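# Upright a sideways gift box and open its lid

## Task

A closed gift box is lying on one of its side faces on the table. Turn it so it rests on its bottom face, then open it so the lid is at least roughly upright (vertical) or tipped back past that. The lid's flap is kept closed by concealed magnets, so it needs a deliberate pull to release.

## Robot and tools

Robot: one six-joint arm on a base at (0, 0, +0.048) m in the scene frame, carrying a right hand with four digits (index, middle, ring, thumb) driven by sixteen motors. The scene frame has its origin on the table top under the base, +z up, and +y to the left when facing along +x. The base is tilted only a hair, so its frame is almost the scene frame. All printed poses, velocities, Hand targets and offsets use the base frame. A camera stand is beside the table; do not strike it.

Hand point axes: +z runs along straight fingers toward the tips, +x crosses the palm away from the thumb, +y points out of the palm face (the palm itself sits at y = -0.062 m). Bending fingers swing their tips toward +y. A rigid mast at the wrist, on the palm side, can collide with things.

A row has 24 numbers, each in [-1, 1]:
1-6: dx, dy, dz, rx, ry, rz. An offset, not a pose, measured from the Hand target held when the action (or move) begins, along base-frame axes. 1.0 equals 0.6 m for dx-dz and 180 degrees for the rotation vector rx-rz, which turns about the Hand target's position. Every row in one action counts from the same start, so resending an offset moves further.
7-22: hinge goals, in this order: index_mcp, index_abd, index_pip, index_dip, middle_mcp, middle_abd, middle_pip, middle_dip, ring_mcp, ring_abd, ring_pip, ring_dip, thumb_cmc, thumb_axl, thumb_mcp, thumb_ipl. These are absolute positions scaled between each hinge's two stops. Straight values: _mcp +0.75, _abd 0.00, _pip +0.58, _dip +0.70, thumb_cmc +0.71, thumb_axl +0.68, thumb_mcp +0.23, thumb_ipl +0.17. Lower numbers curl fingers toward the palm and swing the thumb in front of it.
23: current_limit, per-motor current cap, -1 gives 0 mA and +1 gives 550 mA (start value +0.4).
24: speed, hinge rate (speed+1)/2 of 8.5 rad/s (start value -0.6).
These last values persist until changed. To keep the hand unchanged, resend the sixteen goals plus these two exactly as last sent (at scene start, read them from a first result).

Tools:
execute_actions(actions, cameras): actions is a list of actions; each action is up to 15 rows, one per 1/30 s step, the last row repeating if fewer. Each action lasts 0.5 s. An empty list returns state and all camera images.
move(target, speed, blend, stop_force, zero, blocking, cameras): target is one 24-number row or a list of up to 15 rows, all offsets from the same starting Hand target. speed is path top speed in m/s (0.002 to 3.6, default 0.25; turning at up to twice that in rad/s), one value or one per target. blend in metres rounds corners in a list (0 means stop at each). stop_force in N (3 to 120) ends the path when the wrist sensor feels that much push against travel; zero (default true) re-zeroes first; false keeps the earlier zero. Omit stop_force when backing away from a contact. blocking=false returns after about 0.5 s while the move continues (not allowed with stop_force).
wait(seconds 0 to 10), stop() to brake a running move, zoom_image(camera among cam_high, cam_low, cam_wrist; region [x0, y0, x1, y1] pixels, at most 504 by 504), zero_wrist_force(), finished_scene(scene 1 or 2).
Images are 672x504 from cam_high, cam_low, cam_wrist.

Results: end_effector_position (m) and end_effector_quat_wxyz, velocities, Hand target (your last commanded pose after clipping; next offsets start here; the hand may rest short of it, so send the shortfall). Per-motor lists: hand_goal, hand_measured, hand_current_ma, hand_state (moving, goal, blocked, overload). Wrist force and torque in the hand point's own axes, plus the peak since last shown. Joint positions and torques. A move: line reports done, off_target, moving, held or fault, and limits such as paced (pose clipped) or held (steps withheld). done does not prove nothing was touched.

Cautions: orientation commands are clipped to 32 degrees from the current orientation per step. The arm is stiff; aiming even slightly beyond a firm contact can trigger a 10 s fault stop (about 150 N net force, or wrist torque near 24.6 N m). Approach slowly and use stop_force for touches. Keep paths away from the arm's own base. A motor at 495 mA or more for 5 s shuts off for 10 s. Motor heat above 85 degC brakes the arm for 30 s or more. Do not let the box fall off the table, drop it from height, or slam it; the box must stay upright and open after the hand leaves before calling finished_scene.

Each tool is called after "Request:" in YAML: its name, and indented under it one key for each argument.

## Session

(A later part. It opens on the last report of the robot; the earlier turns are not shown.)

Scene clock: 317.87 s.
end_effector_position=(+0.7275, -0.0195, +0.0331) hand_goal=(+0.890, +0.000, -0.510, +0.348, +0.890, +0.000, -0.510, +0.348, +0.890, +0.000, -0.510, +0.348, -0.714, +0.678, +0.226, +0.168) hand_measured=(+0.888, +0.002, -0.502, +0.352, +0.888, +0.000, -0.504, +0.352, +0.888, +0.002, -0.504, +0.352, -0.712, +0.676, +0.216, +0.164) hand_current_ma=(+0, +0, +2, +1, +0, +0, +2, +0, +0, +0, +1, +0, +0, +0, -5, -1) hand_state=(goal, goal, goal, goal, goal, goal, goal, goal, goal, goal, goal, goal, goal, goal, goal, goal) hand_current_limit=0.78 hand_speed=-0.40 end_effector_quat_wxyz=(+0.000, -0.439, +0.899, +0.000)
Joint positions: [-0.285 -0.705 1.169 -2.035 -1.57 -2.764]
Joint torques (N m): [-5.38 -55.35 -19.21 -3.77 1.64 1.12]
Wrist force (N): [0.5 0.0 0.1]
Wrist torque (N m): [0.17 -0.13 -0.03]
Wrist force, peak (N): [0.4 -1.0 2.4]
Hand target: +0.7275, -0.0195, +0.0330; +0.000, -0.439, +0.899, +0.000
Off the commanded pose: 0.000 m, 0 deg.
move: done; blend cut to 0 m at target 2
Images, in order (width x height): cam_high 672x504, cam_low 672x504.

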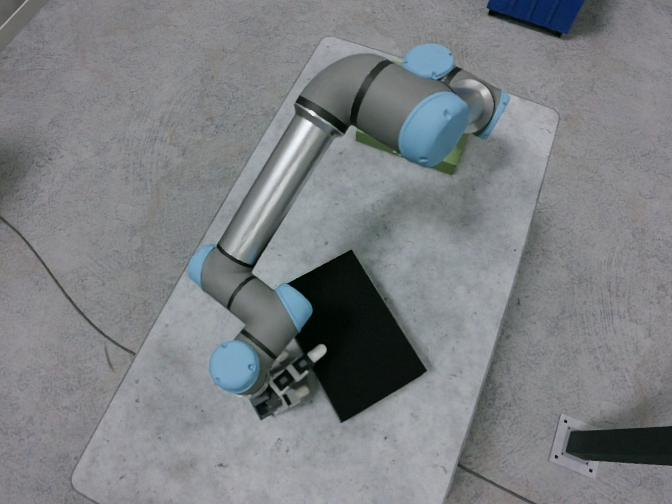

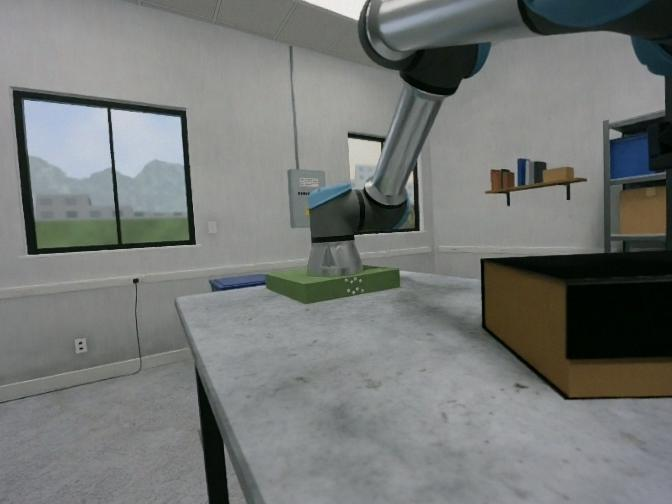

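Request:
move:
  target: [-0.0375,0.0293,0,0,0,0,0.89,0,-0.51,0.348,0.89,0,-0.51,0.348,0.89,0,-0.51,0.348,-0.714,0.678,0.225,0.168,0.78,-0.4]
  speed: 0.06
  cameras: ["cam_high"]

Request:
zoom_image:
  camera: "cam_high"
  region: [230, 240, 450, 440]

Scene clock: 320.63 s.
end_effector_position=(+0.7050, -0.0017, +0.0331) hand_goal=(+0.890, +0.000, -0.510, +0.348, +0.890, +0.000, -0.510, +0.348, +0.890, +0.000, -0.510, +0.348, -0.714, +0.678, +0.226, +0.168) hand_measured=(+0.898, +0.002, -0.504, +0.348, +0.892, +0.000, -0.504, +0.350, +0.888, +0.002, -0.504, +0.352, -0.712, +0.676, +0.216, +0.164) hand_current_ma=(+2, +0, +2, +0, +0, +0, +2, +0, +0, +0, +1, +0, +0, +0, -5, -1) hand_state=(goal, goal, goal, goal, goal, goal, goal, goal, goal, goal, goal, goal, goal, goal, goal, goal) hand_current_limit=0.78 hand_speed=-0.40 end_effector_quat_wxyz=(+0.000, -0.439, +0.899, +0.000)
Joint positions: [-0.271 -0.76 1.273 -2.085 -1.57 -2.75]
Joint torques (N m): [-13.66 -47.5 -24.43 -0.38 0.39 -1.57]
Wrist force (N): [0.4 -0.2 0.0]
Wrist torque (N m): [0.18 -0.10 -0.05]
Wrist force, peak (N): [0.4 -2.5 -0.4]
Hand target: +0.7050, -0.0019, +0.0330; +0.000, -0.439, +0.899, +0.000
Off the commanded pose: 0.000 m, 0 deg.
move: done
Images, in order (width x height): cam_high 672x504.

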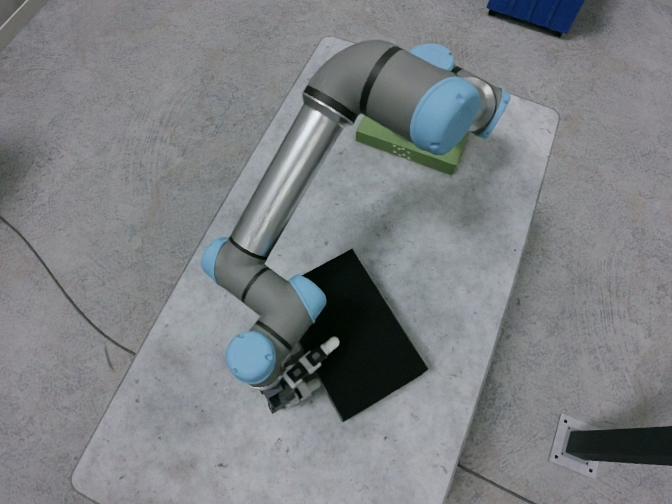

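Scaled by 2.291.

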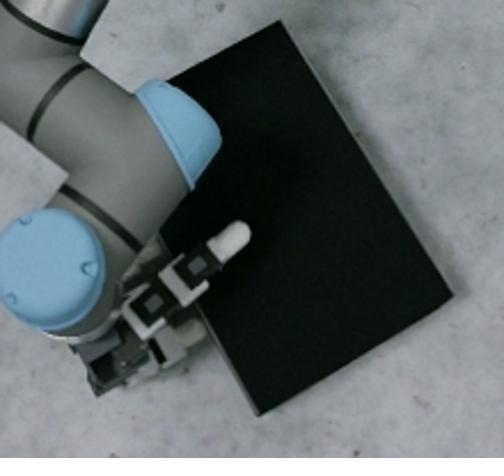

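Request:
move:
  target:
    - [-0.167,0.065,0.0006,0,0,0.0528,0.89,0,-0.51,0.348,0.89,0,-0.51,0.348,0.89,0,-0.51,0.348,-0.714,0.678,-0.1124,-0.3189,0.7,-0.4]
    - [-0.3425,0.1015,0.0012,0,0,0.1056,0.89,0,-0.51,0.348,0.89,0,-0.51,0.348,0.89,0,-0.51,0.348,-0.714,0.678,-0.1124,-0.3189,0.7,-0.4]
    - [-0.5215,0.1085,0.0017,0,0,0.1583,0.89,0,-0.51,0.348,0.89,0,-0.51,0.348,0.89,0,-0.51,0.348,-0.714,0.678,-0.1124,-0.3189,0.7,-0.4]
    - [-0.6992,0.0858,0.0022,0,0,0.2111,0.89,0,-0.51,0.348,0.89,0,-0.51,0.348,0.89,0,-0.51,0.348,-0.714,0.678,-0.1124,-0.3189,0.7,-0.4]
  speed: [0.1,0.13,0.13,0.13]
  blend: [0.02,0.03,0.03,0]
  cameras: ["cam_high","cam_low"]

Request:
zoom_image:
  camera: "cam_low"
  region: [300, 150, 520, 330]

Request:
zoom_image:
  camera: "cam_high"
  region: [320, 100, 520, 280]

Scene clock: 327.27 s.
end_effector_position=(+0.2855, +0.0496, +0.0343) hand_goal=(+0.890, +0.000, -0.510, +0.348, +0.890, +0.000, -0.510, +0.348, +0.890, +0.000, -0.510, +0.348, -0.714, +0.678, -0.112, -0.318) hand_measured=(+0.992, +0.012, -0.536, +0.298, +0.978, +0.010, -0.538, +0.312, +0.958, +0.008, -0.532, +0.316, -0.714, +0.678, -0.006, -0.320) hand_current_ma=(+225, +4, -19, -56, +170, +2, -19, -34, +108, +1, -14, -26, +0, +0, +333, +0) hand_state=(blocked, goal, blocked, blocked, blocked, goal, blocked, blocked, blocked, goal, blocked, blocked, goal, goal, blocked, goal) hand_current_limit=0.70 hand_speed=-0.40 end_effector_quat_wxyz=(+0.000, +0.707, -0.707, +0.000)
Joint positions: [-0.295 -1.514 2.481 -2.538 -1.57 -3.437]
Joint torques (N m): [10.9 -8.04 11.62 3.32 -9.23 -3.06]
Wrist force (N): [-17.5 -36.3 -28.5]
Wrist torque (N m): [0.53 -0.71 -0.73]
Wrist force, peak (N): [-20.8 -54.2 -39.3]
Hand target: +0.2855, +0.0496, +0.0343; +0.000, +0.707, -0.707, +0.000
Off the commanded pose: 0.000 m, 0 deg.
move: done
Images, in order (width x height): cam_high 672x504, cam_low 672x504.

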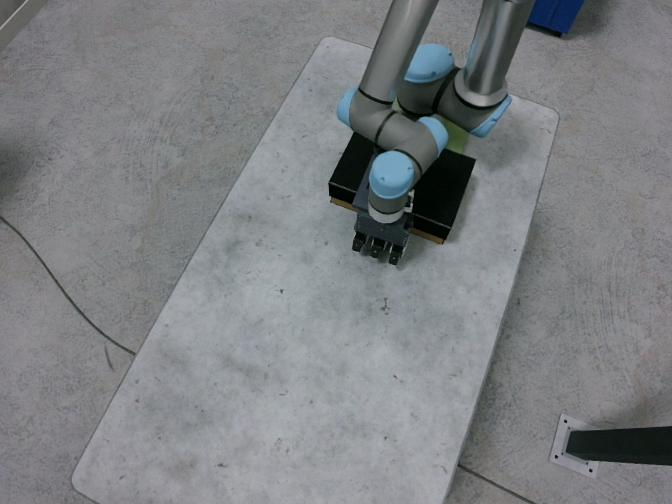

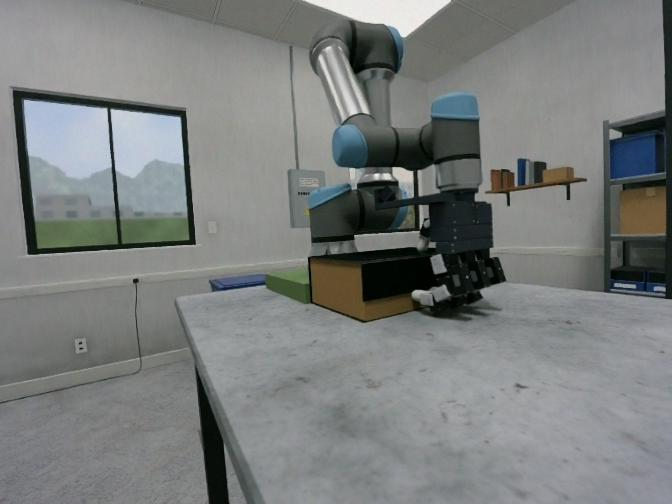

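Scaled by 2.291.

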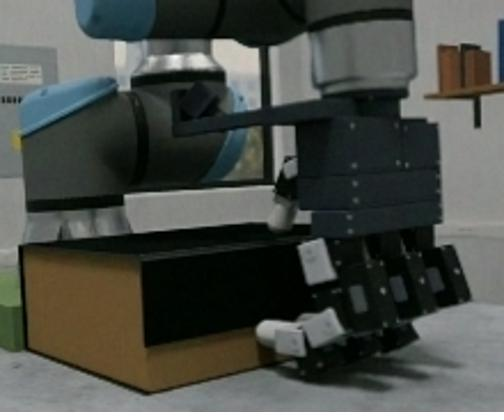

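Scaled by 2.520.

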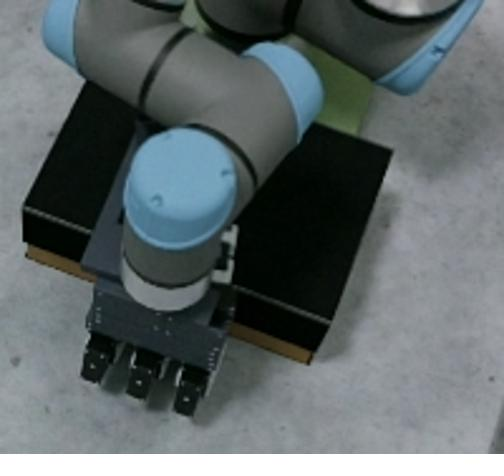

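Request:
move:
  target: [0.02,0,0.0052,0,0,0,0.945,0,-0.445,0.348,1.0,0,-0.66,0.696,0.945,0,-0.445,0.348,-0.714,0.678,0.225,0.168,0.78,-0.5]
  speed: 0.08
  cameras: ["cam_low"]

Request:
zoom_image:
  camera: "cam_low"
  region: [300, 210, 520, 340]

Scene clock: 342.23 s.
end_effector_position=(+0.2975, +0.0497, +0.0374) hand_goal=(+0.946, +0.000, -0.444, +0.348, +1.000, +0.000, -0.660, +0.696, +0.946, +0.000, -0.444, +0.348, -0.714, +0.678, +0.226, +0.168) hand_measured=(+0.948, +0.004, -0.444, +0.346, +1.000, +0.002, -0.658, +0.694, +0.948, +0.002, -0.444, +0.346, -0.712, +0.678, +0.214, +0.164) hand_current_ma=(+0, +0, +0, +0, +0, +0, +0, +0, +0, +0, +0, +0, +0, +0, -7, -1) hand_state=(goal, goal, goal, goal, goal, goal, goal, goal, goal, goal, goal, goal, goal, goal, goal, goal) hand_current_limit=0.78 hand_speed=-0.50 end_effector_quat_wxyz=(+0.000, +0.707, -0.707, +0.000)
Joint positions: [-0.285 -1.495 2.446 -2.522 -1.57 -3.428]
Joint torques (N m): [-3.97 -30.63 -6.96 -4.09 1.93 -1.36]
Wrist force (N): [0.0 0.7 -0.2]
Wrist torque (N m): [0.28 -0.07 -0.07]
Wrist force, peak (N): [-17.4 -36.4 -28.6]
Hand target: +0.2975, +0.0496, +0.0374; +0.000, +0.707, -0.707, +0.000
Off the commanded pose: 0.000 m, 0 deg.
move: done
Images, in order (width x height): cam_low 672x504.

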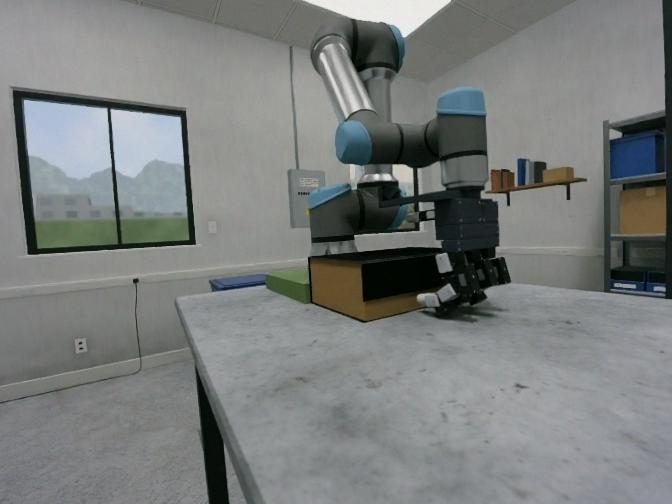

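Scaled by 2.291.

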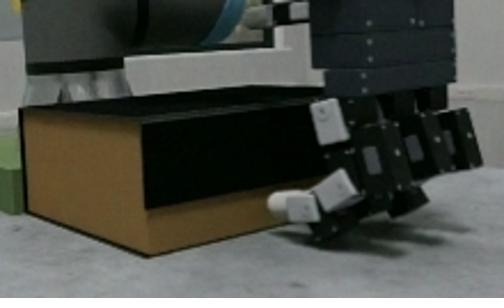

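Request:
move:
  target: [-0.0142,0,0,0,0,0,0.945,0,-0.445,0.348,1.0,0,-0.66,0.696,0.945,0,-0.445,0.348,-0.714,0.678,0.225,0.168,0.78,-0.88]
  speed: 0.03

Request:
execute_actions:
  actions:
    - [[0,0,0,0,0,0,0.945,0,-0.445,0.348,0.93,0,-0.56,0.696,0.945,0,-0.445,0.348,-0.714,0.678,0.225,0.168,0.78,-0.88]]
    - [[0,0,0,0,0,0,0.945,0,-0.445,0.348,0.88,0,-0.5,0.696,0.945,0,-0.445,0.348,-0.714,0.678,0.225,0.168,0.78,-0.88]]
  cameras: ["cam_low"]

Request:
zoom_image:
  camera: "cam_low"
  region: [300, 210, 520, 340]

Scene clock: 345.20 s.
end_effector_position=(+0.2889, +0.0496, +0.0375) hand_goal=(+0.946, +0.000, -0.444, +0.348, +1.000, +0.000, -0.660, +0.696, +0.946, +0.000, -0.444, +0.348, -0.714, +0.678, +0.226, +0.168) hand_measured=(+0.948, +0.004, -0.444, +0.346, +1.000, +0.002, -0.658, +0.694, +0.948, +0.002, -0.444, +0.346, -0.712, +0.678, +0.214, +0.164) hand_current_ma=(+0, +0, +0, +0, +0, +0, +0, +0, +0, +0, +0, +0, +0, +0, -7, -1) hand_state=(goal, goal, goal, goal, goal, goal, goal, goal, goal, goal, goal, goal, goal, goal, goal, goal) hand_current_limit=0.78 hand_speed=-0.88 end_effector_quat_wxyz=(+0.000, +0.707, -0.707, +0.000)
Joint positions: [-0.292 -1.516 2.469 -2.524 -1.57 -3.435]
Joint torques (N m): [-3.46 -7.82 -24.25 -3.36 1.57 0.41]
Wrist force (N): [0.3 0.6 -0.2]
Wrist torque (N m): [0.30 -0.12 0.05]
Wrist force, peak (N): [0.1 0.8 -0.5]
Hand target: +0.2890, +0.0496, +0.0374; +0.000, +0.707, -0.707, +0.000
Off the commanded pose: 0.000 m, 0 deg.
move: done

Scene clock: 346.40 s.
end_effector_position=(+0.2890, +0.0496, +0.0375) hand_goal=(+0.946, +0.000, -0.444, +0.348, +0.880, +0.000, -0.500, +0.696, +0.946, +0.000, -0.444, +0.348, -0.714, +0.678, +0.226, +0.168) hand_measured=(+0.948, +0.004, -0.444, +0.346, +0.910, +0.002, -0.530, +0.688, +0.948, +0.002, -0.444, +0.346, -0.712, +0.678, +0.214, +0.164) hand_current_ma=(+0, +0, +0, +0, +25, +0, -24, -2, +0, +0, +0, +0, +0, +0, -7, -1) hand_state=(goal, goal, goal, goal, blocked, goal, blocked, goal, goal, goal, goal, goal, goal, goal, goal, goal) hand_current_limit=0.78 hand_speed=-0.88 end_effector_quat_wxyz=(+0.000, +0.707, -0.707, +0.000)
Joint positions: [-0.292 -1.515 2.469 -2.524 -1.57 -3.435]
Joint torques (N m): [12.2 -7.58 -15.7 0.18 1.74 1.05]
Wrist force (N): [0.2 -3.1 -2.4]
Wrist torque (N m): [0.39 -0.06 -0.05]
Wrist force, peak (N): [0.1 -3.3 -2.3]
Hand target: +0.2890, +0.0496, +0.0374; +0.000, +0.707, -0.707, +0.000
Off the commanded pose: 0.000 m, 0 deg.
Images, in order (width x height): cam_low 672x504.

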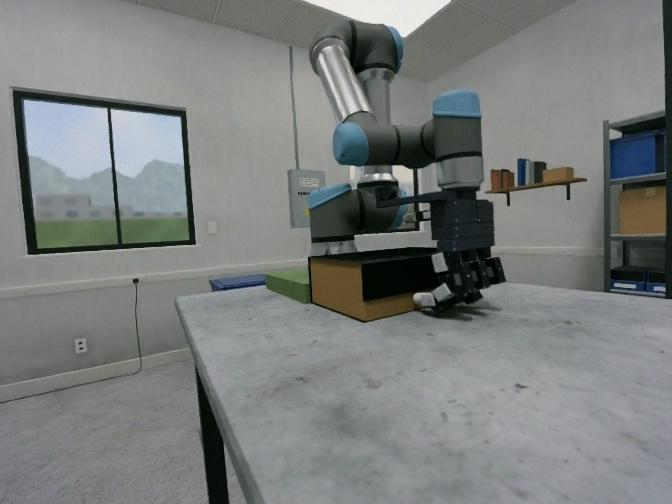

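Scaled by 2.291.

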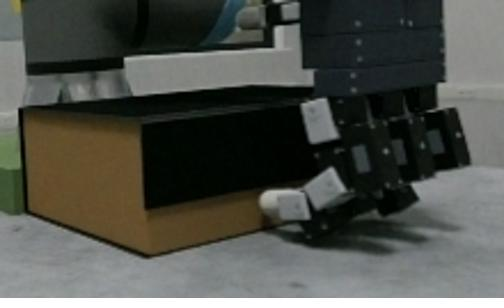

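Request:
execute_actions:
  actions:
    - [[-0.0033,0,0,0,0,0,0.93,0,-0.54,0.348,0.83,0,-0.44,0.696,0.93,0,-0.54,0.348,-0.714,0.678,0.225,0.168,0.78,-0.88]]
    - [[0,0,0,0,0,0,0.93,0,-0.6,0.348,0.78,0,-0.38,0.696,0.93,0,-0.6,0.348,-0.714,0.678,0.225,0.168,0.78,-0.88]]
    - [[-0.0017,0,0,0,0,0,0.91,0,-0.68,0.348,0.73,0,-0.32,0.696,0.91,0,-0.68,0.348,-0.714,0.678,0.225,0.168,0.78,-0.88]]
  cameras: ["cam_low"]

Request:
zoom_image:
  camera: "cam_low"
  region: [300, 210, 520, 340]

Scene clock: 352.77 s.
end_effector_position=(+0.2860, +0.0496, +0.0375) hand_goal=(+0.910, +0.000, -0.680, +0.348, +0.730, +0.000, -0.320, +0.696, +0.910, +0.000, -0.680, +0.348, -0.714, +0.678, +0.226, +0.168) hand_measured=(+0.984, +0.000, -0.530, +0.380, +0.918, +0.000, -0.506, +0.640, +0.966, +0.002, -0.568, +0.376, -0.712, +0.678, +0.214, +0.164) hand_current_ma=(+125, +0, +391, +27, +490, +0, -489, -71, +77, +0, +235, +19, +0, +0, -7, -1) hand_state=(blocked, goal, blocked, blocked, blocked, goal, blocked, blocked, blocked, goal, blocked, blocked, goal, goal, goal, goal) hand_current_limit=0.78 hand_speed=-0.88 end_effector_quat_wxyz=(+0.000, +0.707, -0.707, +0.000)
Joint positions: [-0.295 -1.522 2.476 -2.525 -1.57 -3.437]
Joint torques (N m): [4.68 -5.13 -4.13 4.17 -3.82 -0.39]
Wrist force (N): [-0.3 -28.7 -7.6]
Wrist torque (N m): [1.46 -0.03 -0.53]
Wrist force, peak (N): [-0.6 -28.8 -7.7]
Hand target: +0.2860, +0.0496, +0.0374; +0.000, +0.707, -0.707, +0.000
Off the commanded pose: 0.000 m, 0 deg.
Images, in order (width x height): cam_low 672x504.

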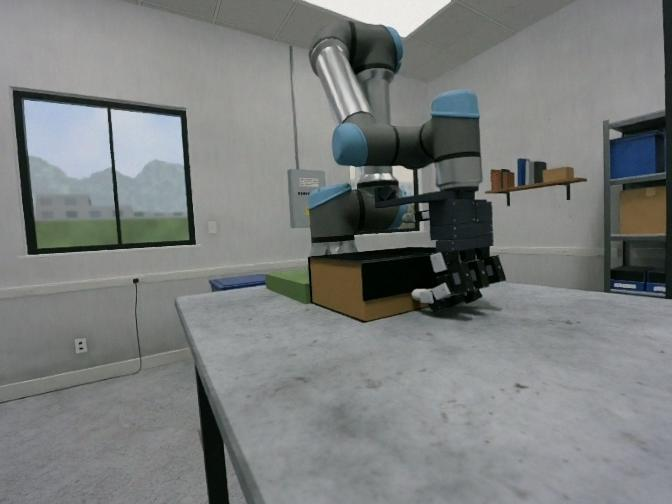

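Scaled by 2.291.

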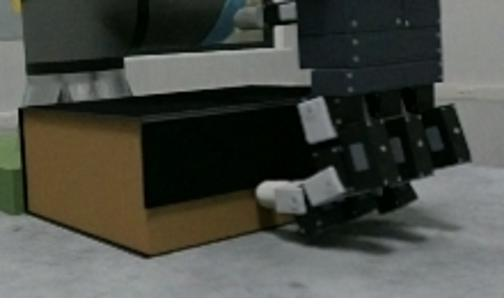

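Request:
execute_actions:
  actions:
    - [[0,0,0,0,0,0,0.89,0,-0.76,0.3,0.73,0,-0.32,0.696,0.89,0,-0.76,0.3,-0.714,0.678,0.225,0.168,0.78,-0.88]]
    - [[0,0,0,0,0,0,0.85,0,-0.85,0.25,0.73,0,-0.32,0.696,0.85,0,-0.85,0.25,-0.714,0.678,0.225,0.168,0.78,-0.88]]
  cameras: ["cam_low"]

Request:
zoom_image:
  camera: "cam_low"
  region: [300, 210, 520, 340]

Scene clock: 356.20 s.
end_effector_position=(+0.2860, +0.0496, +0.0374) hand_goal=(+0.850, +0.000, -0.850, +0.250, +0.730, +0.000, -0.320, +0.696, +0.850, +0.000, -0.850, +0.250, -0.714, +0.678, +0.226, +0.168) hand_measured=(+0.984, +0.000, -0.536, +0.348, +0.918, +0.000, -0.506, +0.640, +0.974, +0.002, -0.664, +0.330, -0.712, +0.678, +0.214, +0.164) hand_current_ma=(+358, +0, +489, +189, +489, +0, -489, -71, +312, +0, +490, +133, +0, +0, -7, -1) hand_state=(blocked, goal, blocked, blocked, blocked, goal, blocked, blocked, blocked, goal, blocked, blocked, goal, goal, goal, goal) hand_current_limit=0.78 hand_speed=-0.88 end_effector_quat_wxyz=(+0.000, +0.707, -0.707, +0.000)
Joint positions: [-0.294 -1.522 2.476 -2.525 -1.57 -3.437]
Joint torques (N m): [11.88 -1.66 -5.09 6.26 -3.94 0.97]
Wrist force (N): [-0.7 -32.5 -4.5]
Wrist torque (N m): [1.64 -0.05 -0.74]
Wrist force, peak (N): [-0.5 -32.8 -4.6]
Hand target: +0.2860, +0.0496, +0.0374; +0.000, +0.707, -0.707, +0.000
Off the commanded pose: 0.000 m, 0 deg.
Images, in order (width x height): cam_low 672x504.

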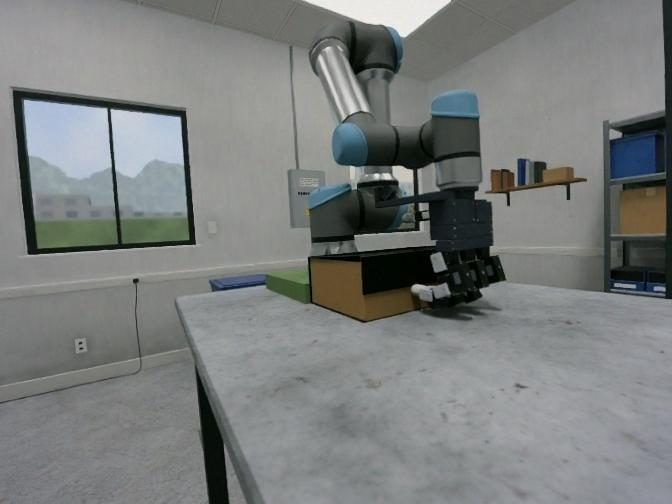

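Scaled by 2.291.

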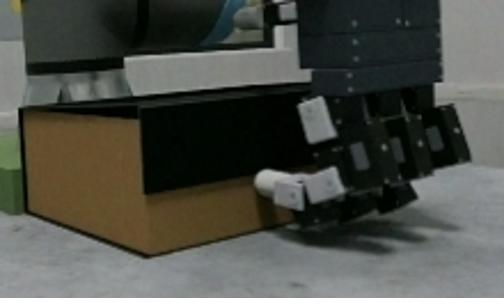

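Request:
move:
  target: [0.005,0,0.0125,0,0,0,0.95,0,-0.71,0.3,1.0,0,-0.6,0.696,0.95,0,-0.71,0.3,-0.714,0.678,0.225,0.168,0.78,-0.8]
  speed: 0.02
  cameras: ["cam_low"]

Request:
zoom_image:
  camera: "cam_low"
  region: [300, 210, 520, 340]

Scene clock: 359.43 s.
end_effector_position=(+0.2890, +0.0496, +0.0450) hand_goal=(+0.950, +0.000, -0.710, +0.300, +1.000, +0.000, -0.600, +0.696, +0.950, +0.000, -0.710, +0.300, -0.714, +0.678, +0.226, +0.168) hand_measured=(+0.998, +0.000, -0.658, +0.324, +0.994, +0.000, -0.592, +0.694, +0.970, +0.002, -0.682, +0.314, -0.712, +0.678, +0.214, +0.164) hand_current_ma=(+57, +0, +60, +16, -1, +0, +2, +0, +13, +0, +19, +7, +0, +0, -7, -1) hand_state=(blocked, goal, blocked, blocked, goal, goal, goal, goal, blocked, goal, blocked, goal, goal, goal, goal, goal) hand_current_limit=0.78 hand_speed=-0.80 end_effector_quat_wxyz=(+0.000, +0.707, -0.707, +0.000)
Joint positions: [-0.292 -1.538 2.461 -2.494 -1.57 -3.434]
Joint torques (N m): [8.94 -7.06 -8.9 -3.93 1.16 0.25]
Wrist force (N): [0.5 -0.5 1.7]
Wrist torque (N m): [0.31 -0.15 -0.02]
Wrist force, peak (N): [-0.4 -32.8 -4.7]
Hand target: +0.2890, +0.0496, +0.0449; +0.000, +0.707, -0.707, +0.000
Off the commanded pose: 0.000 m, 0 deg.
move: done
Images, in order (width x height): cam_low 672x504.

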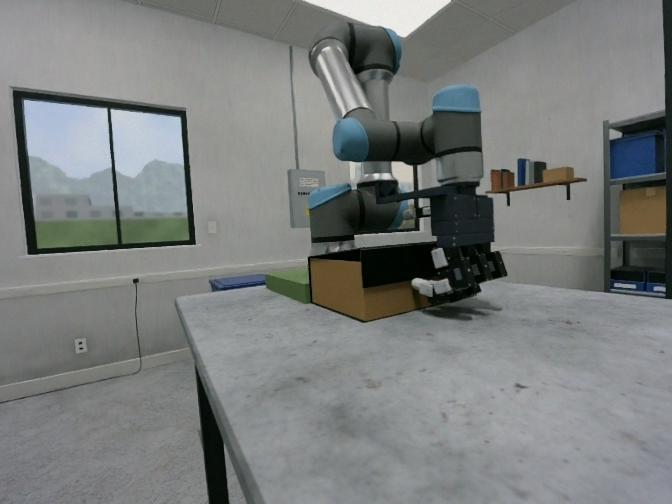

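Scaled by 2.291.

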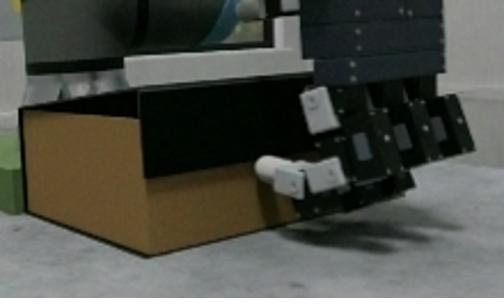

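Request:
move:
  target:
    - [-0.0097,0,0.0523,0,0,0,0.95,0,-0.71,0.3,1.0,0,-0.6,0.696,0.95,0,-0.71,0.3,-0.714,0.678,0.225,0.168,0.78,-0.8]
    - [-0.0433,0,0.1078,0,0,0,0.95,0,-0.71,0.3,1.0,0,-0.6,0.696,0.95,0,-0.71,0.3,-0.714,0.678,0.225,0.168,0.78,-0.8]
    - [-0.0762,0,0.159,0,0,0,0.95,0,-0.71,0.3,1.0,0,-0.6,0.696,0.95,0,-0.71,0.3,-0.714,0.678,0.225,0.168,0.78,-0.8]
  speed: 0.05
  blend: [0.006,0.006,0]
  cameras: ["cam_low","cam_high"]

Request:
zoom_image:
  camera: "cam_low"
  region: [300, 180, 520, 340]

Scene clock: 370.47 s.
end_effector_position=(+0.2604, +0.0438, +0.1419) hand_goal=(+0.950, +0.000, -0.710, +0.300, +1.000, +0.000, -0.600, +0.696, +0.950, +0.000, -0.710, +0.300, -0.714, +0.678, +0.226, +0.168) hand_measured=(+1.000, +0.020, -0.622, +0.316, +1.002, +0.036, -0.550, +0.718, +0.952, +0.002, -0.704, +0.304, -0.712, +0.678, +0.214, +0.164) hand_current_ma=(+63, +9, +151, +7, +0, +26, +57, +14, +0, +0, +2, +0, +0, +0, -7, -1) hand_state=(blocked, blocked, blocked, goal, goal, blocked, blocked, blocked, goal, goal, goal, goal, goal, goal, goal, goal) hand_current_limit=0.78 hand_speed=-0.80 end_effector_quat_wxyz=(-0.017, +0.707, -0.706, +0.035)
Joint positions: [-0.334 -1.903 2.422 -2.166 -1.57 -3.477]
Joint torques (N m): [-9.85 12.74 9.53 10.02 -7.58 -2.6]
Wrist force (N): [-17.3 -53.8 -14.4]
Wrist torque (N m): [3.45 -0.85 -0.38]
Wrist force, peak (N): [-22.4 -56.4 -7.8]
Hand target: +0.2432, +0.0496, +0.1403; +0.000, +0.707, -0.707, +0.000
Off the commanded pose: 0.018 m, 4 deg.
move: off_target
Images, in order (width x height): cam_high 672x504, cam_low 672x504.

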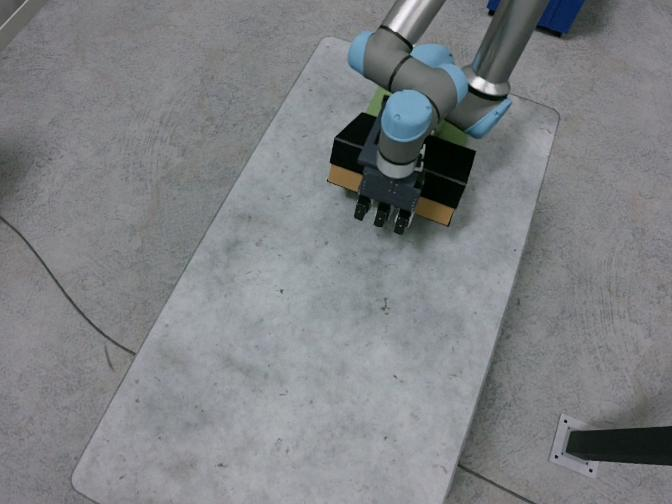

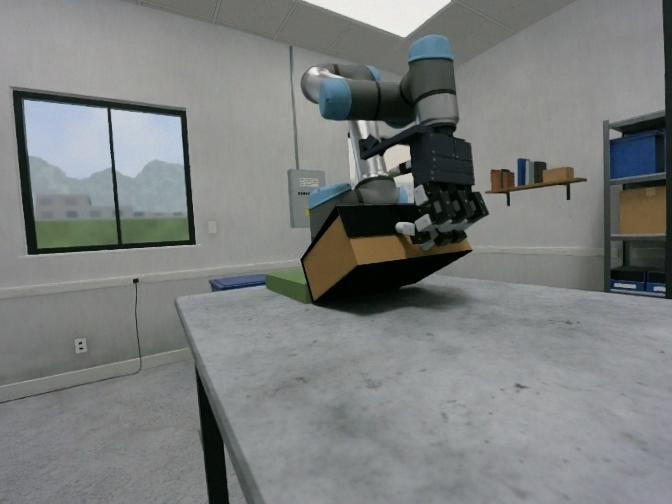

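Scaled by 2.291.

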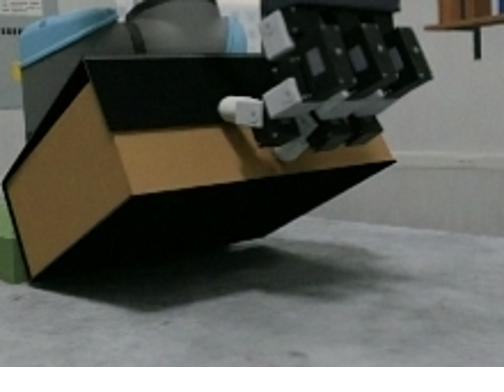

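Request:
move:
  target:
    - [0.033,0,-0.051,0,0,0,0.95,0,-0.71,0.3,1.0,0,-0.6,0.696,0.95,0,-0.71,0.3,-0.714,0.678,0.225,0.168,0.78,-0.8]
    - [0.0667,0,-0.1065,0,0,0,0.95,0,-0.71,0.3,1.0,0,-0.6,0.696,0.95,0,-0.71,0.3,-0.714,0.678,0.225,0.168,0.78,-0.8]
    - [0.0763,0,-0.1588,0,0,0,0.95,0,-0.71,0.3,1.0,0,-0.6,0.696,0.95,0,-0.71,0.3,-0.714,0.678,0.225,0.168,0.78,-0.8]
  speed: 0.05
  blend: [0.006,0.006,0]
  cameras: ["cam_low"]

Request:
zoom_image:
  camera: "cam_low"
  region: [300, 200, 520, 340]

Scene clock: 375.47 s.
end_effector_position=(+0.2889, +0.0497, +0.0450) hand_goal=(+0.950, +0.000, -0.710, +0.300, +1.000, +0.000, -0.600, +0.696, +0.950, +0.000, -0.710, +0.300, -0.714, +0.678, +0.226, +0.168) hand_measured=(+0.998, +0.000, -0.646, +0.308, +1.000, -0.002, -0.592, +0.700, +0.980, +0.006, -0.760, +0.256, -0.712, +0.678, +0.214, +0.164) hand_current_ma=(+60, +0, +90, +3, +0, +0, +2, +0, +26, +1, -57, -45, +0, +0, -7, -1) hand_state=(blocked, goal, blocked, goal, goal, goal, goal, goal, blocked, goal, blocked, blocked, goal, goal, goal, goal) hand_current_limit=0.78 hand_speed=-0.80 end_effector_quat_wxyz=(+0.000, +0.707, -0.707, +0.000)
Joint positions: [-0.292 -1.538 2.461 -2.493 -1.57 -3.434]
Joint torques (N m): [3.72 -22.32 -18.52 2.01 -1.92 0.17]
Wrist force (N): [1.9 -13.6 -0.6]
Wrist torque (N m): [0.36 0.13 -0.43]
Wrist force, peak (N): [-17.1 -55.4 -15.0]
Hand target: +0.2890, +0.0496, +0.0451; +0.000, +0.707, -0.707, +0.000
Off the commanded pose: 0.000 m, 0 deg.
move: done
Images, in order (width x height): cam_low 672x504.

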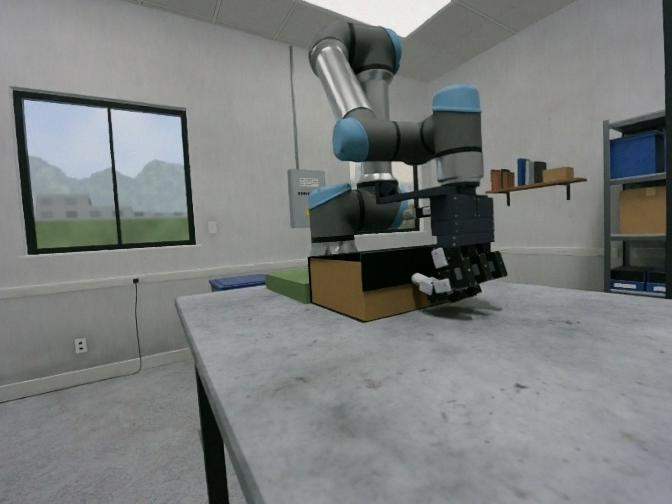

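Scaled by 2.291.

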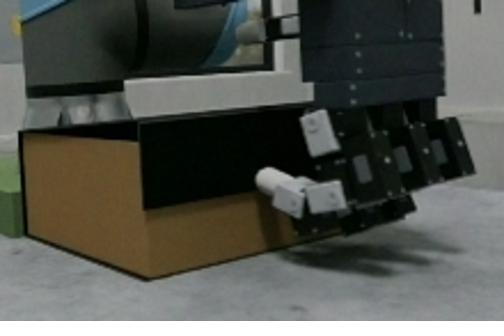

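Request:
move:
  target:
    - [0.006,0,0.0,0,0,0,0.95,0,-0.71,0.3,1.0,0,-0.6,0.696,0.95,0,-0.71,0.3,-0.714,0.678,0.225,0.168,0.78,-0.8]
    - [0.006,0,0.03,0,0,0,0.95,0,-0.71,0.3,1.0,0,-0.6,0.696,0.95,0,-0.71,0.3,-0.714,0.678,0.225,0.168,0.78,-0.8]
  speed: 0.03
  cameras: ["cam_low"]

Request:
zoom_image:
  camera: "cam_low"
  region: [300, 200, 520, 340]

Scene clock: 378.53 s.
end_effector_position=(+0.2927, +0.0496, +0.0632) hand_goal=(+0.950, +0.000, -0.710, +0.300, +1.000, +0.000, -0.600, +0.696, +0.950, +0.000, -0.710, +0.300, -0.714, +0.678, +0.226, +0.168) hand_measured=(+0.992, +0.000, -0.662, +0.318, +1.000, -0.002, -0.592, +0.700, +0.952, +0.002, -0.708, +0.298, -0.712, +0.678, +0.214, +0.164) hand_current_ma=(+45, +0, +54, +9, +0, +0, +2, +0, +0, +0, +0, +0, +0, +0, -7, -1) hand_state=(blocked, goal, blocked, goal, goal, goal, goal, goal, goal, goal, goal, goal, goal, goal, goal, goal) hand_current_limit=0.78 hand_speed=-0.80 end_effector_quat_wxyz=(+0.000, +0.707, -0.707, +0.000)
Joint positions: [-0.289 -1.581 2.431 -2.422 -1.57 -3.432]
Joint torques (N m): [3.85 -7.08 -9.14 -3.94 -1.01 -1.32]
Wrist force (N): [0.8 -0.1 0.2]
Wrist torque (N m): [0.41 -0.14 0.03]
Wrist force, peak (N): [1.5 -13.5 -0.5]
Hand target: +0.2926, +0.0496, +0.0631; +0.000, +0.707, -0.707, +0.000
Off the commanded pose: 0.000 m, 0 deg.
move: done
Images, in order (width x height): cam_low 672x504.

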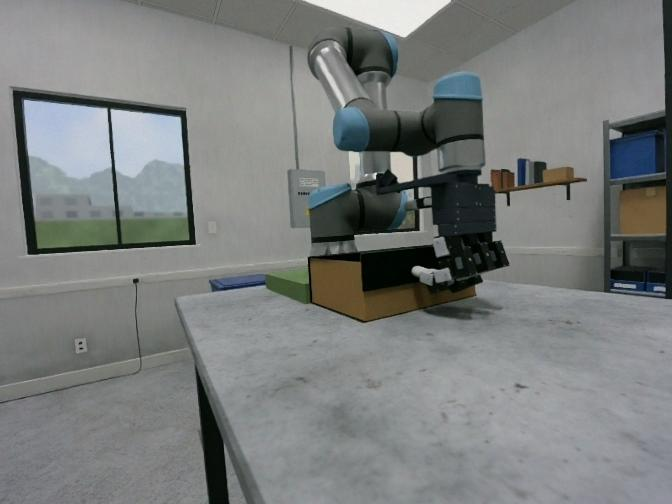

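Scaled by 2.291.

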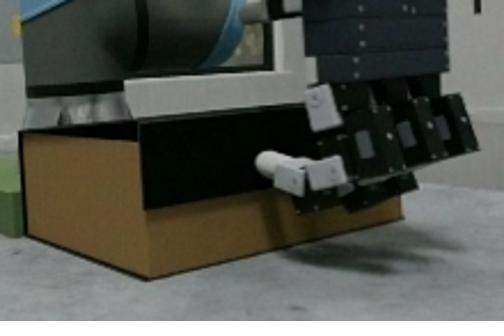

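Request:
move:
  target:
    - [0.015,0,0.0,0,0,0,0.945,0,-0.445,0.348,1.0,0,-0.66,0.696,0.945,0,-0.445,0.348,-0.714,0.678,0.225,0.168,0.78,-0.6]
    - [0.015,0,-0.0228,0,0,0,0.945,0,-0.445,0.348,1.0,0,-0.66,0.696,0.945,0,-0.445,0.348,-0.714,0.678,0.225,0.168,0.78,-0.6]
    - [-0.006,0,-0.0228,0,0,0,0.945,0,-0.445,0.348,1.0,0,-0.66,0.696,0.945,0,-0.445,0.348,-0.714,0.678,0.225,0.168,0.78,-0.6]
  speed: [0.06,0.06,0.03]
  blend: [0.003,0.003,0]

Request:
execute_actions:
  actions:
    - [[0,0,0,0,0,0,0.945,0,-0.445,0.348,0.93,0,-0.56,0.696,0.945,0,-0.445,0.348,-0.714,0.678,0.225,0.168,0.78,-0.88]]
    - [[0,0,0,0,0,0,0.945,0,-0.5,0.348,0.88,0,-0.5,0.696,0.945,0,-0.5,0.348,-0.714,0.678,0.225,0.168,0.78,-0.88]]
  cameras: ["cam_low"]

Request:
zoom_image:
  camera: "cam_low"
  region: [300, 200, 520, 340]

Scene clock: 384.43 s.
end_effector_position=(+0.2890, +0.0495, +0.0494) hand_goal=(+0.946, +0.000, -0.444, +0.348, +1.000, +0.000, -0.660, +0.696, +0.946, +0.000, -0.444, +0.348, -0.714, +0.678, +0.226, +0.168) hand_measured=(+0.974, +0.000, -0.456, +0.332, +1.000, -0.002, -0.652, +0.700, +0.948, +0.002, -0.444, +0.346, -0.712, +0.678, +0.214, +0.164) hand_current_ma=(+22, +0, -4, -8, +0, +0, +2, +0, +0, +0, +0, +0, +0, +0, -7, -1) hand_state=(blocked, goal, goal, goal, goal, goal, goal, goal, goal, goal, goal, goal, goal, goal, goal, goal) hand_current_limit=0.78 hand_speed=-0.60 end_effector_quat_wxyz=(+0.000, +0.707, -0.707, +0.000)
Joint positions: [-0.292 -1.551 2.456 -2.476 -1.57 -3.435]
Joint torques (N m): [5.75 -7.63 -23.41 -2.07 -1.91 1.04]
Wrist force (N): [-0.1 -2.5 -2.5]
Wrist torque (N m): [0.47 -0.21 0.10]
Wrist force, peak (N): [0.4 -4.7 -3.5]
Hand target: +0.2890, +0.0496, +0.0494; +0.000, +0.707, -0.707, +0.000
Off the commanded pose: 0.000 m, 0 deg.
move: done

Scene clock: 385.63 s.
end_effector_position=(+0.2890, +0.0496, +0.0494) hand_goal=(+0.946, +0.000, -0.500, +0.348, +0.880, +0.000, -0.500, +0.696, +0.946, +0.000, -0.500, +0.348, -0.714, +0.678, +0.226, +0.168) hand_measured=(+0.976, +0.000, -0.470, +0.346, +0.900, -0.002, -0.504, +0.694, +0.948, +0.002, -0.486, +0.348, -0.712, +0.678, +0.214, +0.164) hand_current_ma=(+24, +0, +22, +0, +12, +0, +0, +0, +0, +0, +5, +0, +0, +0, -7, -1) hand_state=(blocked, goal, blocked, goal, goal, goal, goal, goal, goal, goal, goal, goal, goal, goal, goal, goal) hand_current_limit=0.78 hand_speed=-0.88 end_effector_quat_wxyz=(+0.000, +0.707, -0.707, +0.000)
Joint positions: [-0.292 -1.551 2.456 -2.476 -1.57 -3.434]
Joint torques (N m): [13.61 -6.75 -23.15 0.64 -1.97 1.2]
Wrist force (N): [0.0 -4.1 -1.4]
Wrist torque (N m): [0.51 -0.20 0.06]
Wrist force, peak (N): [-0.2 -4.4 -3.3]
Hand target: +0.2890, +0.0496, +0.0494; +0.000, +0.707, -0.707, +0.000
Off the commanded pose: 0.000 m, 0 deg.
Images, in order (width x height): cam_low 672x504.

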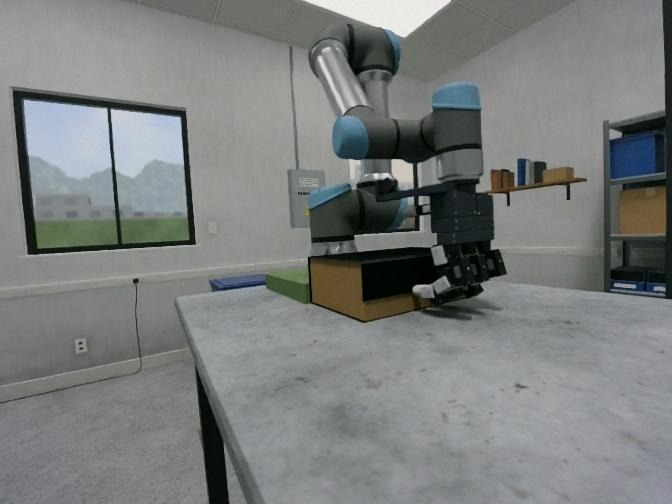

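Scaled by 2.291.

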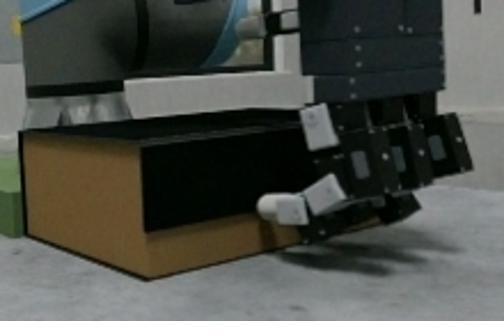

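Request:
move:
  target:
    - [0.017,0,0.0,0,0,0,0.945,0,-0.445,0.348,1.0,0,-0.66,0.696,0.945,0,-0.445,0.348,-0.714,0.678,0.225,0.168,0.78,-0.6]
    - [0.017,0,-0.02,0,0,0,0.945,0,-0.445,0.348,1.0,0,-0.66,0.696,0.945,0,-0.445,0.348,-0.714,0.678,0.225,0.168,0.78,-0.6]
    - [0.0,0,-0.02,0,0,0,0.945,0,-0.445,0.348,1.0,0,-0.66,0.696,0.945,0,-0.445,0.348,-0.714,0.678,0.225,0.168,0.78,-0.6]
  speed: [0.06,0.06,0.04]
  blend: [0.003,0.003,0]

Request:
execute_actions:
  actions:
    - [[0,0,0,0,0,0,0.945,0,-0.445,0.348,0.93,0,-0.56,0.696,0.945,0,-0.445,0.348,-0.714,0.678,0.225,0.168,0.78,-0.88]]
    - [[0,0,0,0,0,0,0.945,0,-0.445,0.348,0.88,0,-0.5,0.696,0.945,0,-0.445,0.348,-0.714,0.678,0.225,0.168,0.78,-0.88]]
    - [[-0.0033,0,0,0,0,0,0.93,0,-0.54,0.348,0.83,0,-0.44,0.696,0.93,0,-0.54,0.348,-0.714,0.678,0.225,0.168,0.78,-0.88]]
    - [[0,0,0,0,0,0,0.93,0,-0.6,0.348,0.78,0,-0.38,0.696,0.93,0,-0.6,0.348,-0.714,0.678,0.225,0.168,0.78,-0.88]]
    - [[-0.0017,0,0,0,0,0,0.91,0,-0.68,0.348,0.73,0,-0.32,0.696,0.91,0,-0.68,0.348,-0.714,0.678,0.225,0.168,0.78,-0.88]]
    - [[0,0,0,0,0,0,0.89,0,-0.76,0.3,0.73,0,-0.32,0.696,0.89,0,-0.76,0.3,-0.714,0.678,0.225,0.168,0.78,-0.88]]
    - [[0,0,0,0,0,0,0.85,0,-0.85,0.25,0.73,0,-0.32,0.696,0.85,0,-0.85,0.25,-0.714,0.678,0.225,0.168,0.78,-0.88]]
  cameras: ["cam_low"]

Request:
zoom_image:
  camera: "cam_low"
  region: [300, 200, 520, 340]

Scene clock: 390.70 s.
end_effector_position=(+0.2890, +0.0495, +0.0374) hand_goal=(+0.946, +0.000, -0.444, +0.348, +1.000, +0.000, -0.660, +0.696, +0.946, +0.000, -0.444, +0.348, -0.714, +0.678, +0.226, +0.168) hand_measured=(+0.948, +0.000, -0.444, +0.346, +0.996, -0.002, -0.652, +0.694, +0.948, +0.002, -0.444, +0.348, -0.712, +0.678, +0.214, +0.164) hand_current_ma=(+0, +0, +0, +0, -1, +0, +2, +0, +0, +0, +0, +0, +0, +0, -7, -1) hand_state=(goal, goal, goal, goal, goal, goal, goal, goal, goal, goal, goal, goal, goal, goal, goal, goal) hand_current_limit=0.78 hand_speed=-0.60 end_effector_quat_wxyz=(+0.000, +0.707, -0.707, +0.000)
Joint positions: [-0.292 -1.515 2.469 -2.525 -1.57 -3.435]
Joint torques (N m): [10.66 -8.45 -23.78 -3.64 -1.92 1.08]
Wrist force (N): [0.8 1.2 -0.6]
Wrist torque (N m): [0.39 -0.16 0.09]
Wrist force, peak (N): [-0.1 -4.3 -1.6]
Hand target: +0.2890, +0.0496, +0.0374; +0.000, +0.707, -0.707, +0.000
Off the commanded pose: 0.000 m, 0 deg.
move: done

Scene clock: 394.40 s.
end_effector_position=(+0.2860, +0.0496, +0.0374) hand_goal=(+0.850, +0.000, -0.850, +0.250, +0.730, +0.000, -0.320, +0.696, +0.850, +0.000, -0.850, +0.250, -0.714, +0.678, +0.226, +0.168) hand_measured=(+0.984, +0.000, -0.536, +0.348, +0.918, -0.002, -0.504, +0.640, +0.974, +0.002, -0.666, +0.330, -0.712, +0.678, +0.214, +0.164) hand_current_ma=(+356, +0, +489, +189, +490, +0, -489, -71, +310, +0, +489, +130, +0, +0, -7, -1) hand_state=(blocked, goal, blocked, blocked, blocked, goal, blocked, blocked, blocked, goal, blocked, blocked, goal, goal, goal, goal) hand_current_limit=0.78 hand_speed=-0.88 end_effector_quat_wxyz=(+0.000, +0.707, -0.707, +0.000)
Joint positions: [-0.294 -1.522 2.476 -2.525 -1.57 -3.437]
Joint torques (N m): [11.91 -1.8 -6.03 6.05 -2.02 1.03]
Wrist force (N): [0.3 -31.9 -5.2]
Wrist torque (N m): [1.72 -0.11 -0.66]
Wrist force, peak (N): [0.2 -32.0 -5.0]
Hand target: +0.2860, +0.0496, +0.0374; +0.000, +0.707, -0.707, +0.000
Off the commanded pose: 0.000 m, 0 deg.
Images, in order (width x height): cam_low 672x504.

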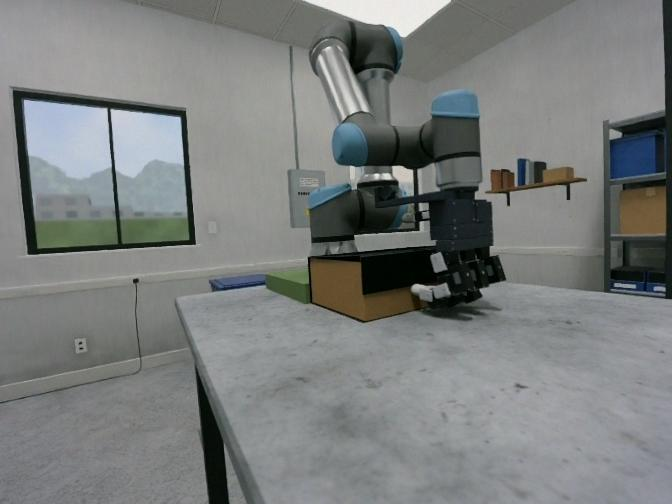

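Scaled by 2.291.

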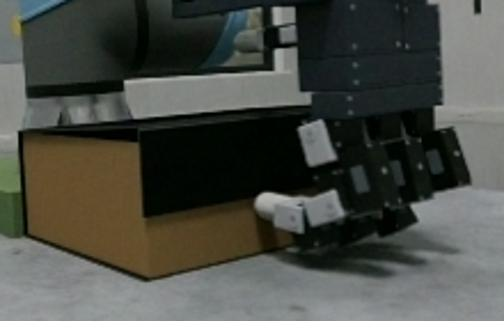

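Request:
move:
  target:
    - [0.005,0,0.0125,0,0,0,0.95,0,-0.71,0.3,1.0,0,-0.6,0.696,0.95,0,-0.71,0.3,-0.714,0.678,0.225,0.168,0.78,-0.8]
    - [0.0035,0,0.045,0,0,0,0.95,0,-0.71,0.3,1.0,0,-0.6,0.696,0.95,0,-0.71,0.3,-0.714,0.678,0.225,0.168,0.78,-0.8]
  speed: [0.02,0.03]
  blend: [0.001,0]
  cameras: ["cam_low"]

Request:
zoom_image:
  camera: "cam_low"
  region: [300, 200, 520, 340]

Scene clock: 397.80 s.
end_effector_position=(+0.2882, +0.0496, +0.0645) hand_goal=(+0.950, +0.000, -0.710, +0.300, +1.000, +0.000, -0.600, +0.696, +0.950, +0.000, -0.710, +0.300, -0.714, +0.678, +0.226, +0.168) hand_measured=(+0.998, +0.000, -0.656, +0.324, +0.994, -0.002, -0.592, +0.694, +0.970, +0.002, -0.682, +0.316, -0.712, +0.678, +0.214, +0.164) hand_current_ma=(+57, +0, +66, +18, -1, +0, +2, +0, +14, +0, +20, +7, +0, +0, -7, -1) hand_state=(blocked, goal, moving, moving, goal, goal, goal, goal, blocked, goal, blocked, goal, goal, goal, goal, goal) hand_current_limit=0.78 hand_speed=-0.80 end_effector_quat_wxyz=(+0.000, +0.707, -0.707, +0.000)
Joint positions: [-0.293 -1.596 2.44 -2.416 -1.57 -3.435]
Joint torques (N m): [-14.22 -6.24 -9.8 -3.85 -1.94 -1.39]
Wrist force (N): [0.9 -1.0 1.9]
Wrist torque (N m): [0.34 -0.21 0.11]
Wrist force, peak (N): [0.4 -32.0 -5.0]
Hand target: +0.2881, +0.0496, +0.0644; +0.000, +0.707, -0.707, +0.000
Off the commanded pose: 0.000 m, 0 deg.
move: done
Images, in order (width x height): cam_low 672x504.

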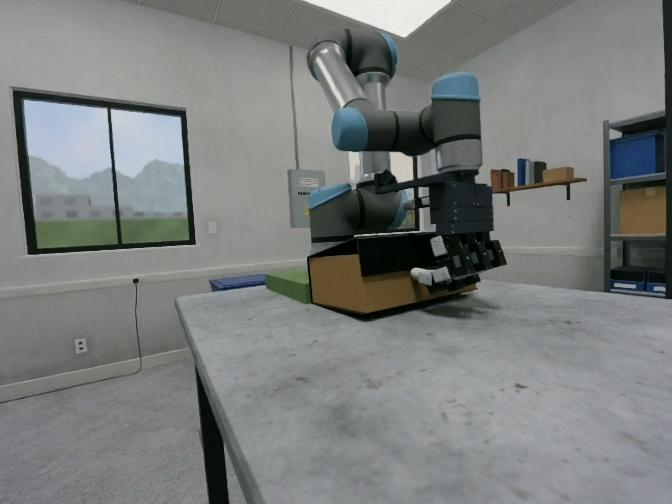

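Scaled by 2.291.

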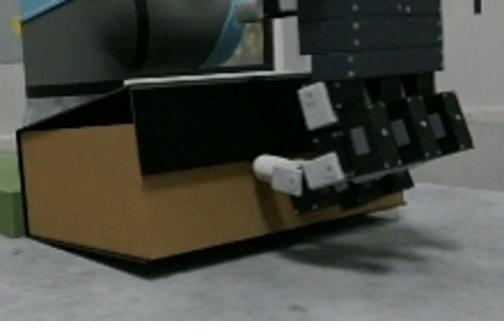

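Request:
move:
  target: [0.003,0,0.0,0,0,0,0.95,0,-0.71,0.3,1.0,0,-0.6,0.696,0.95,0,-0.71,0.3,-0.714,0.678,0.225,0.168,0.78,-0.8]
  speed: 0.01
  cameras: ["cam_low"]

Request:
zoom_image:
  camera: "cam_low"
  region: [300, 200, 520, 340]

Scene clock: 403.00 s.
end_effector_position=(+0.2900, +0.0496, +0.0644) hand_goal=(+0.950, +0.000, -0.710, +0.300, +1.000, +0.000, -0.600, +0.696, +0.950, +0.000, -0.710, +0.300, -0.714, +0.678, +0.226, +0.168) hand_measured=(+0.990, +0.000, -0.668, +0.320, +0.994, -0.002, -0.592, +0.694, +0.970, +0.002, -0.682, +0.314, -0.712, +0.678, +0.214, +0.164) hand_current_ma=(+42, +0, +43, +12, -1, +0, +2, +0, +14, +0, +20, +6, +0, +0, -7, -1) hand_state=(blocked, goal, blocked, blocked, goal, goal, goal, goal, blocked, goal, blocked, goal, goal, goal, goal, goal) hand_current_limit=0.78 hand_speed=-0.80 end_effector_quat_wxyz=(+0.000, +0.707, -0.707, +0.000)
Joint positions: [-0.291 -1.591 2.436 -2.416 -1.57 -3.434]
Joint torques (N m): [12.85 -12.82 -21.77 -4.05 -1.85 0.92]
Wrist force (N): [1.0 -0.1 1.1]
Wrist torque (N m): [0.34 -0.21 0.03]
Wrist force, peak (N): [1.4 -3.1 1.5]
Hand target: +0.2899, +0.0496, +0.0644; +0.000, +0.707, -0.707, +0.000
Off the commanded pose: 0.000 m, 0 deg.
move: done
Images, in order (width x height): cam_low 672x504.

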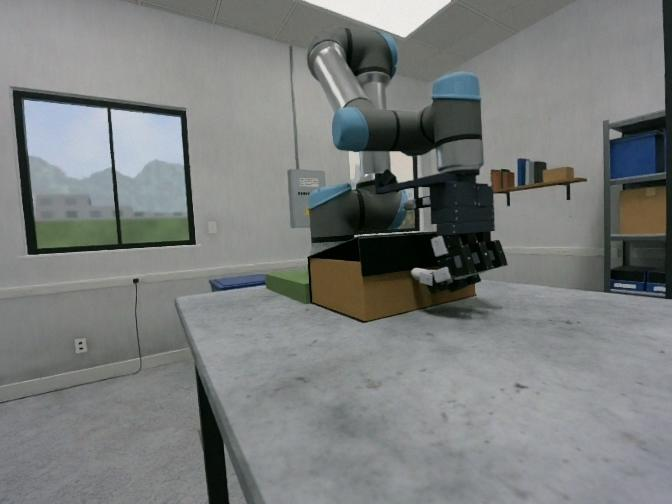

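Scaled by 2.291.

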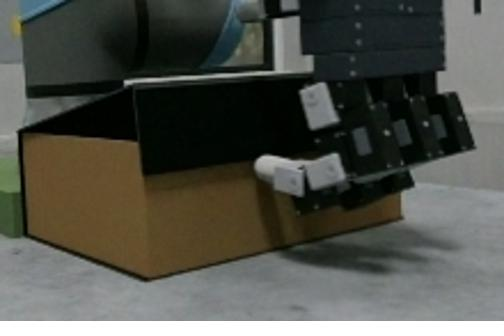

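Request:
move:
  target: [-0.0025,0,0.042,0,0,0,0.95,0,-0.71,0.3,1.0,0,-0.6,0.696,0.95,0,-0.71,0.3,-0.714,0.678,0.225,0.168,0.78,-0.8]
  speed: 0.03
  cameras: ["cam_low"]

Request:
zoom_image:
  camera: "cam_low"
  region: [300, 180, 520, 340]

Scene clock: 409.70 s.
end_effector_position=(+0.2885, +0.0496, +0.0897) hand_goal=(+0.950, +0.000, -0.710, +0.300, +1.000, +0.000, -0.600, +0.696, +0.950, +0.000, -0.710, +0.300, -0.714, +0.678, +0.226, +0.168) hand_measured=(+0.990, +0.000, -0.668, +0.320, +0.994, -0.002, -0.592, +0.694, +0.970, +0.002, -0.682, +0.314, -0.712, +0.678, +0.214, +0.164) hand_current_ma=(+41, +0, +43, +11, -1, +0, +2, +0, +13, +0, +19, +6, +0, +0, -7, -1) hand_state=(blocked, goal, blocked, blocked, goal, goal, goal, goal, blocked, goal, blocked, goal, goal, goal, goal, goal) hand_current_limit=0.78 hand_speed=-0.80 end_effector_quat_wxyz=(+0.000, +0.707, -0.707, +0.000)
Joint positions: [-0.292 -1.659 2.407 -2.319 -1.57 -3.435]
Joint torques (N m): [-13.9 -3.68 -11.65 -4.1 -2.06 -1.33]
Wrist force (N): [0.5 -0.6 1.5]
Wrist torque (N m): [0.36 -0.24 0.13]
Wrist force, peak (N): [1.2 -1.4 2.3]
Hand target: +0.2884, +0.0496, +0.0896; +0.000, +0.707, -0.707, +0.000
Off the commanded pose: 0.000 m, 0 deg.
move: done
Images, in order (width x height): cam_low 672x504.

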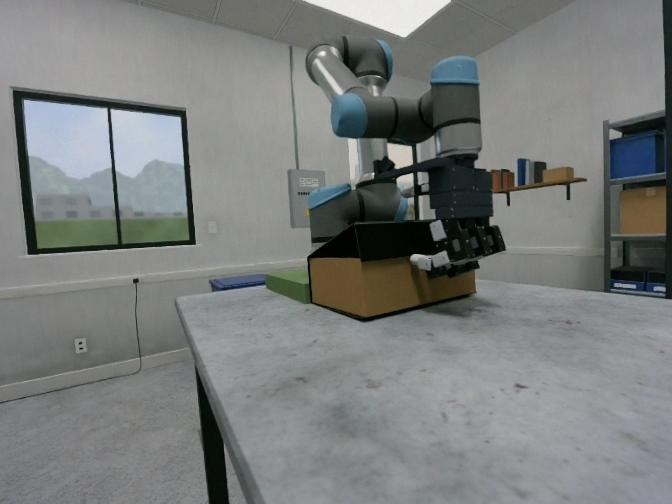

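Scaled by 2.291.

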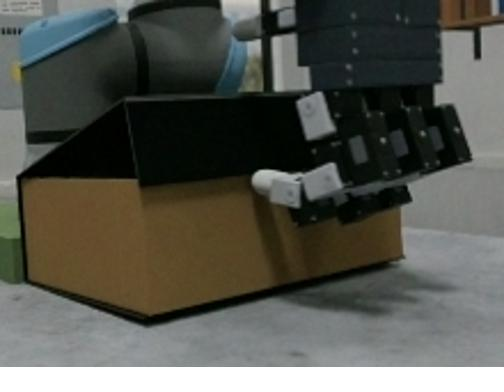

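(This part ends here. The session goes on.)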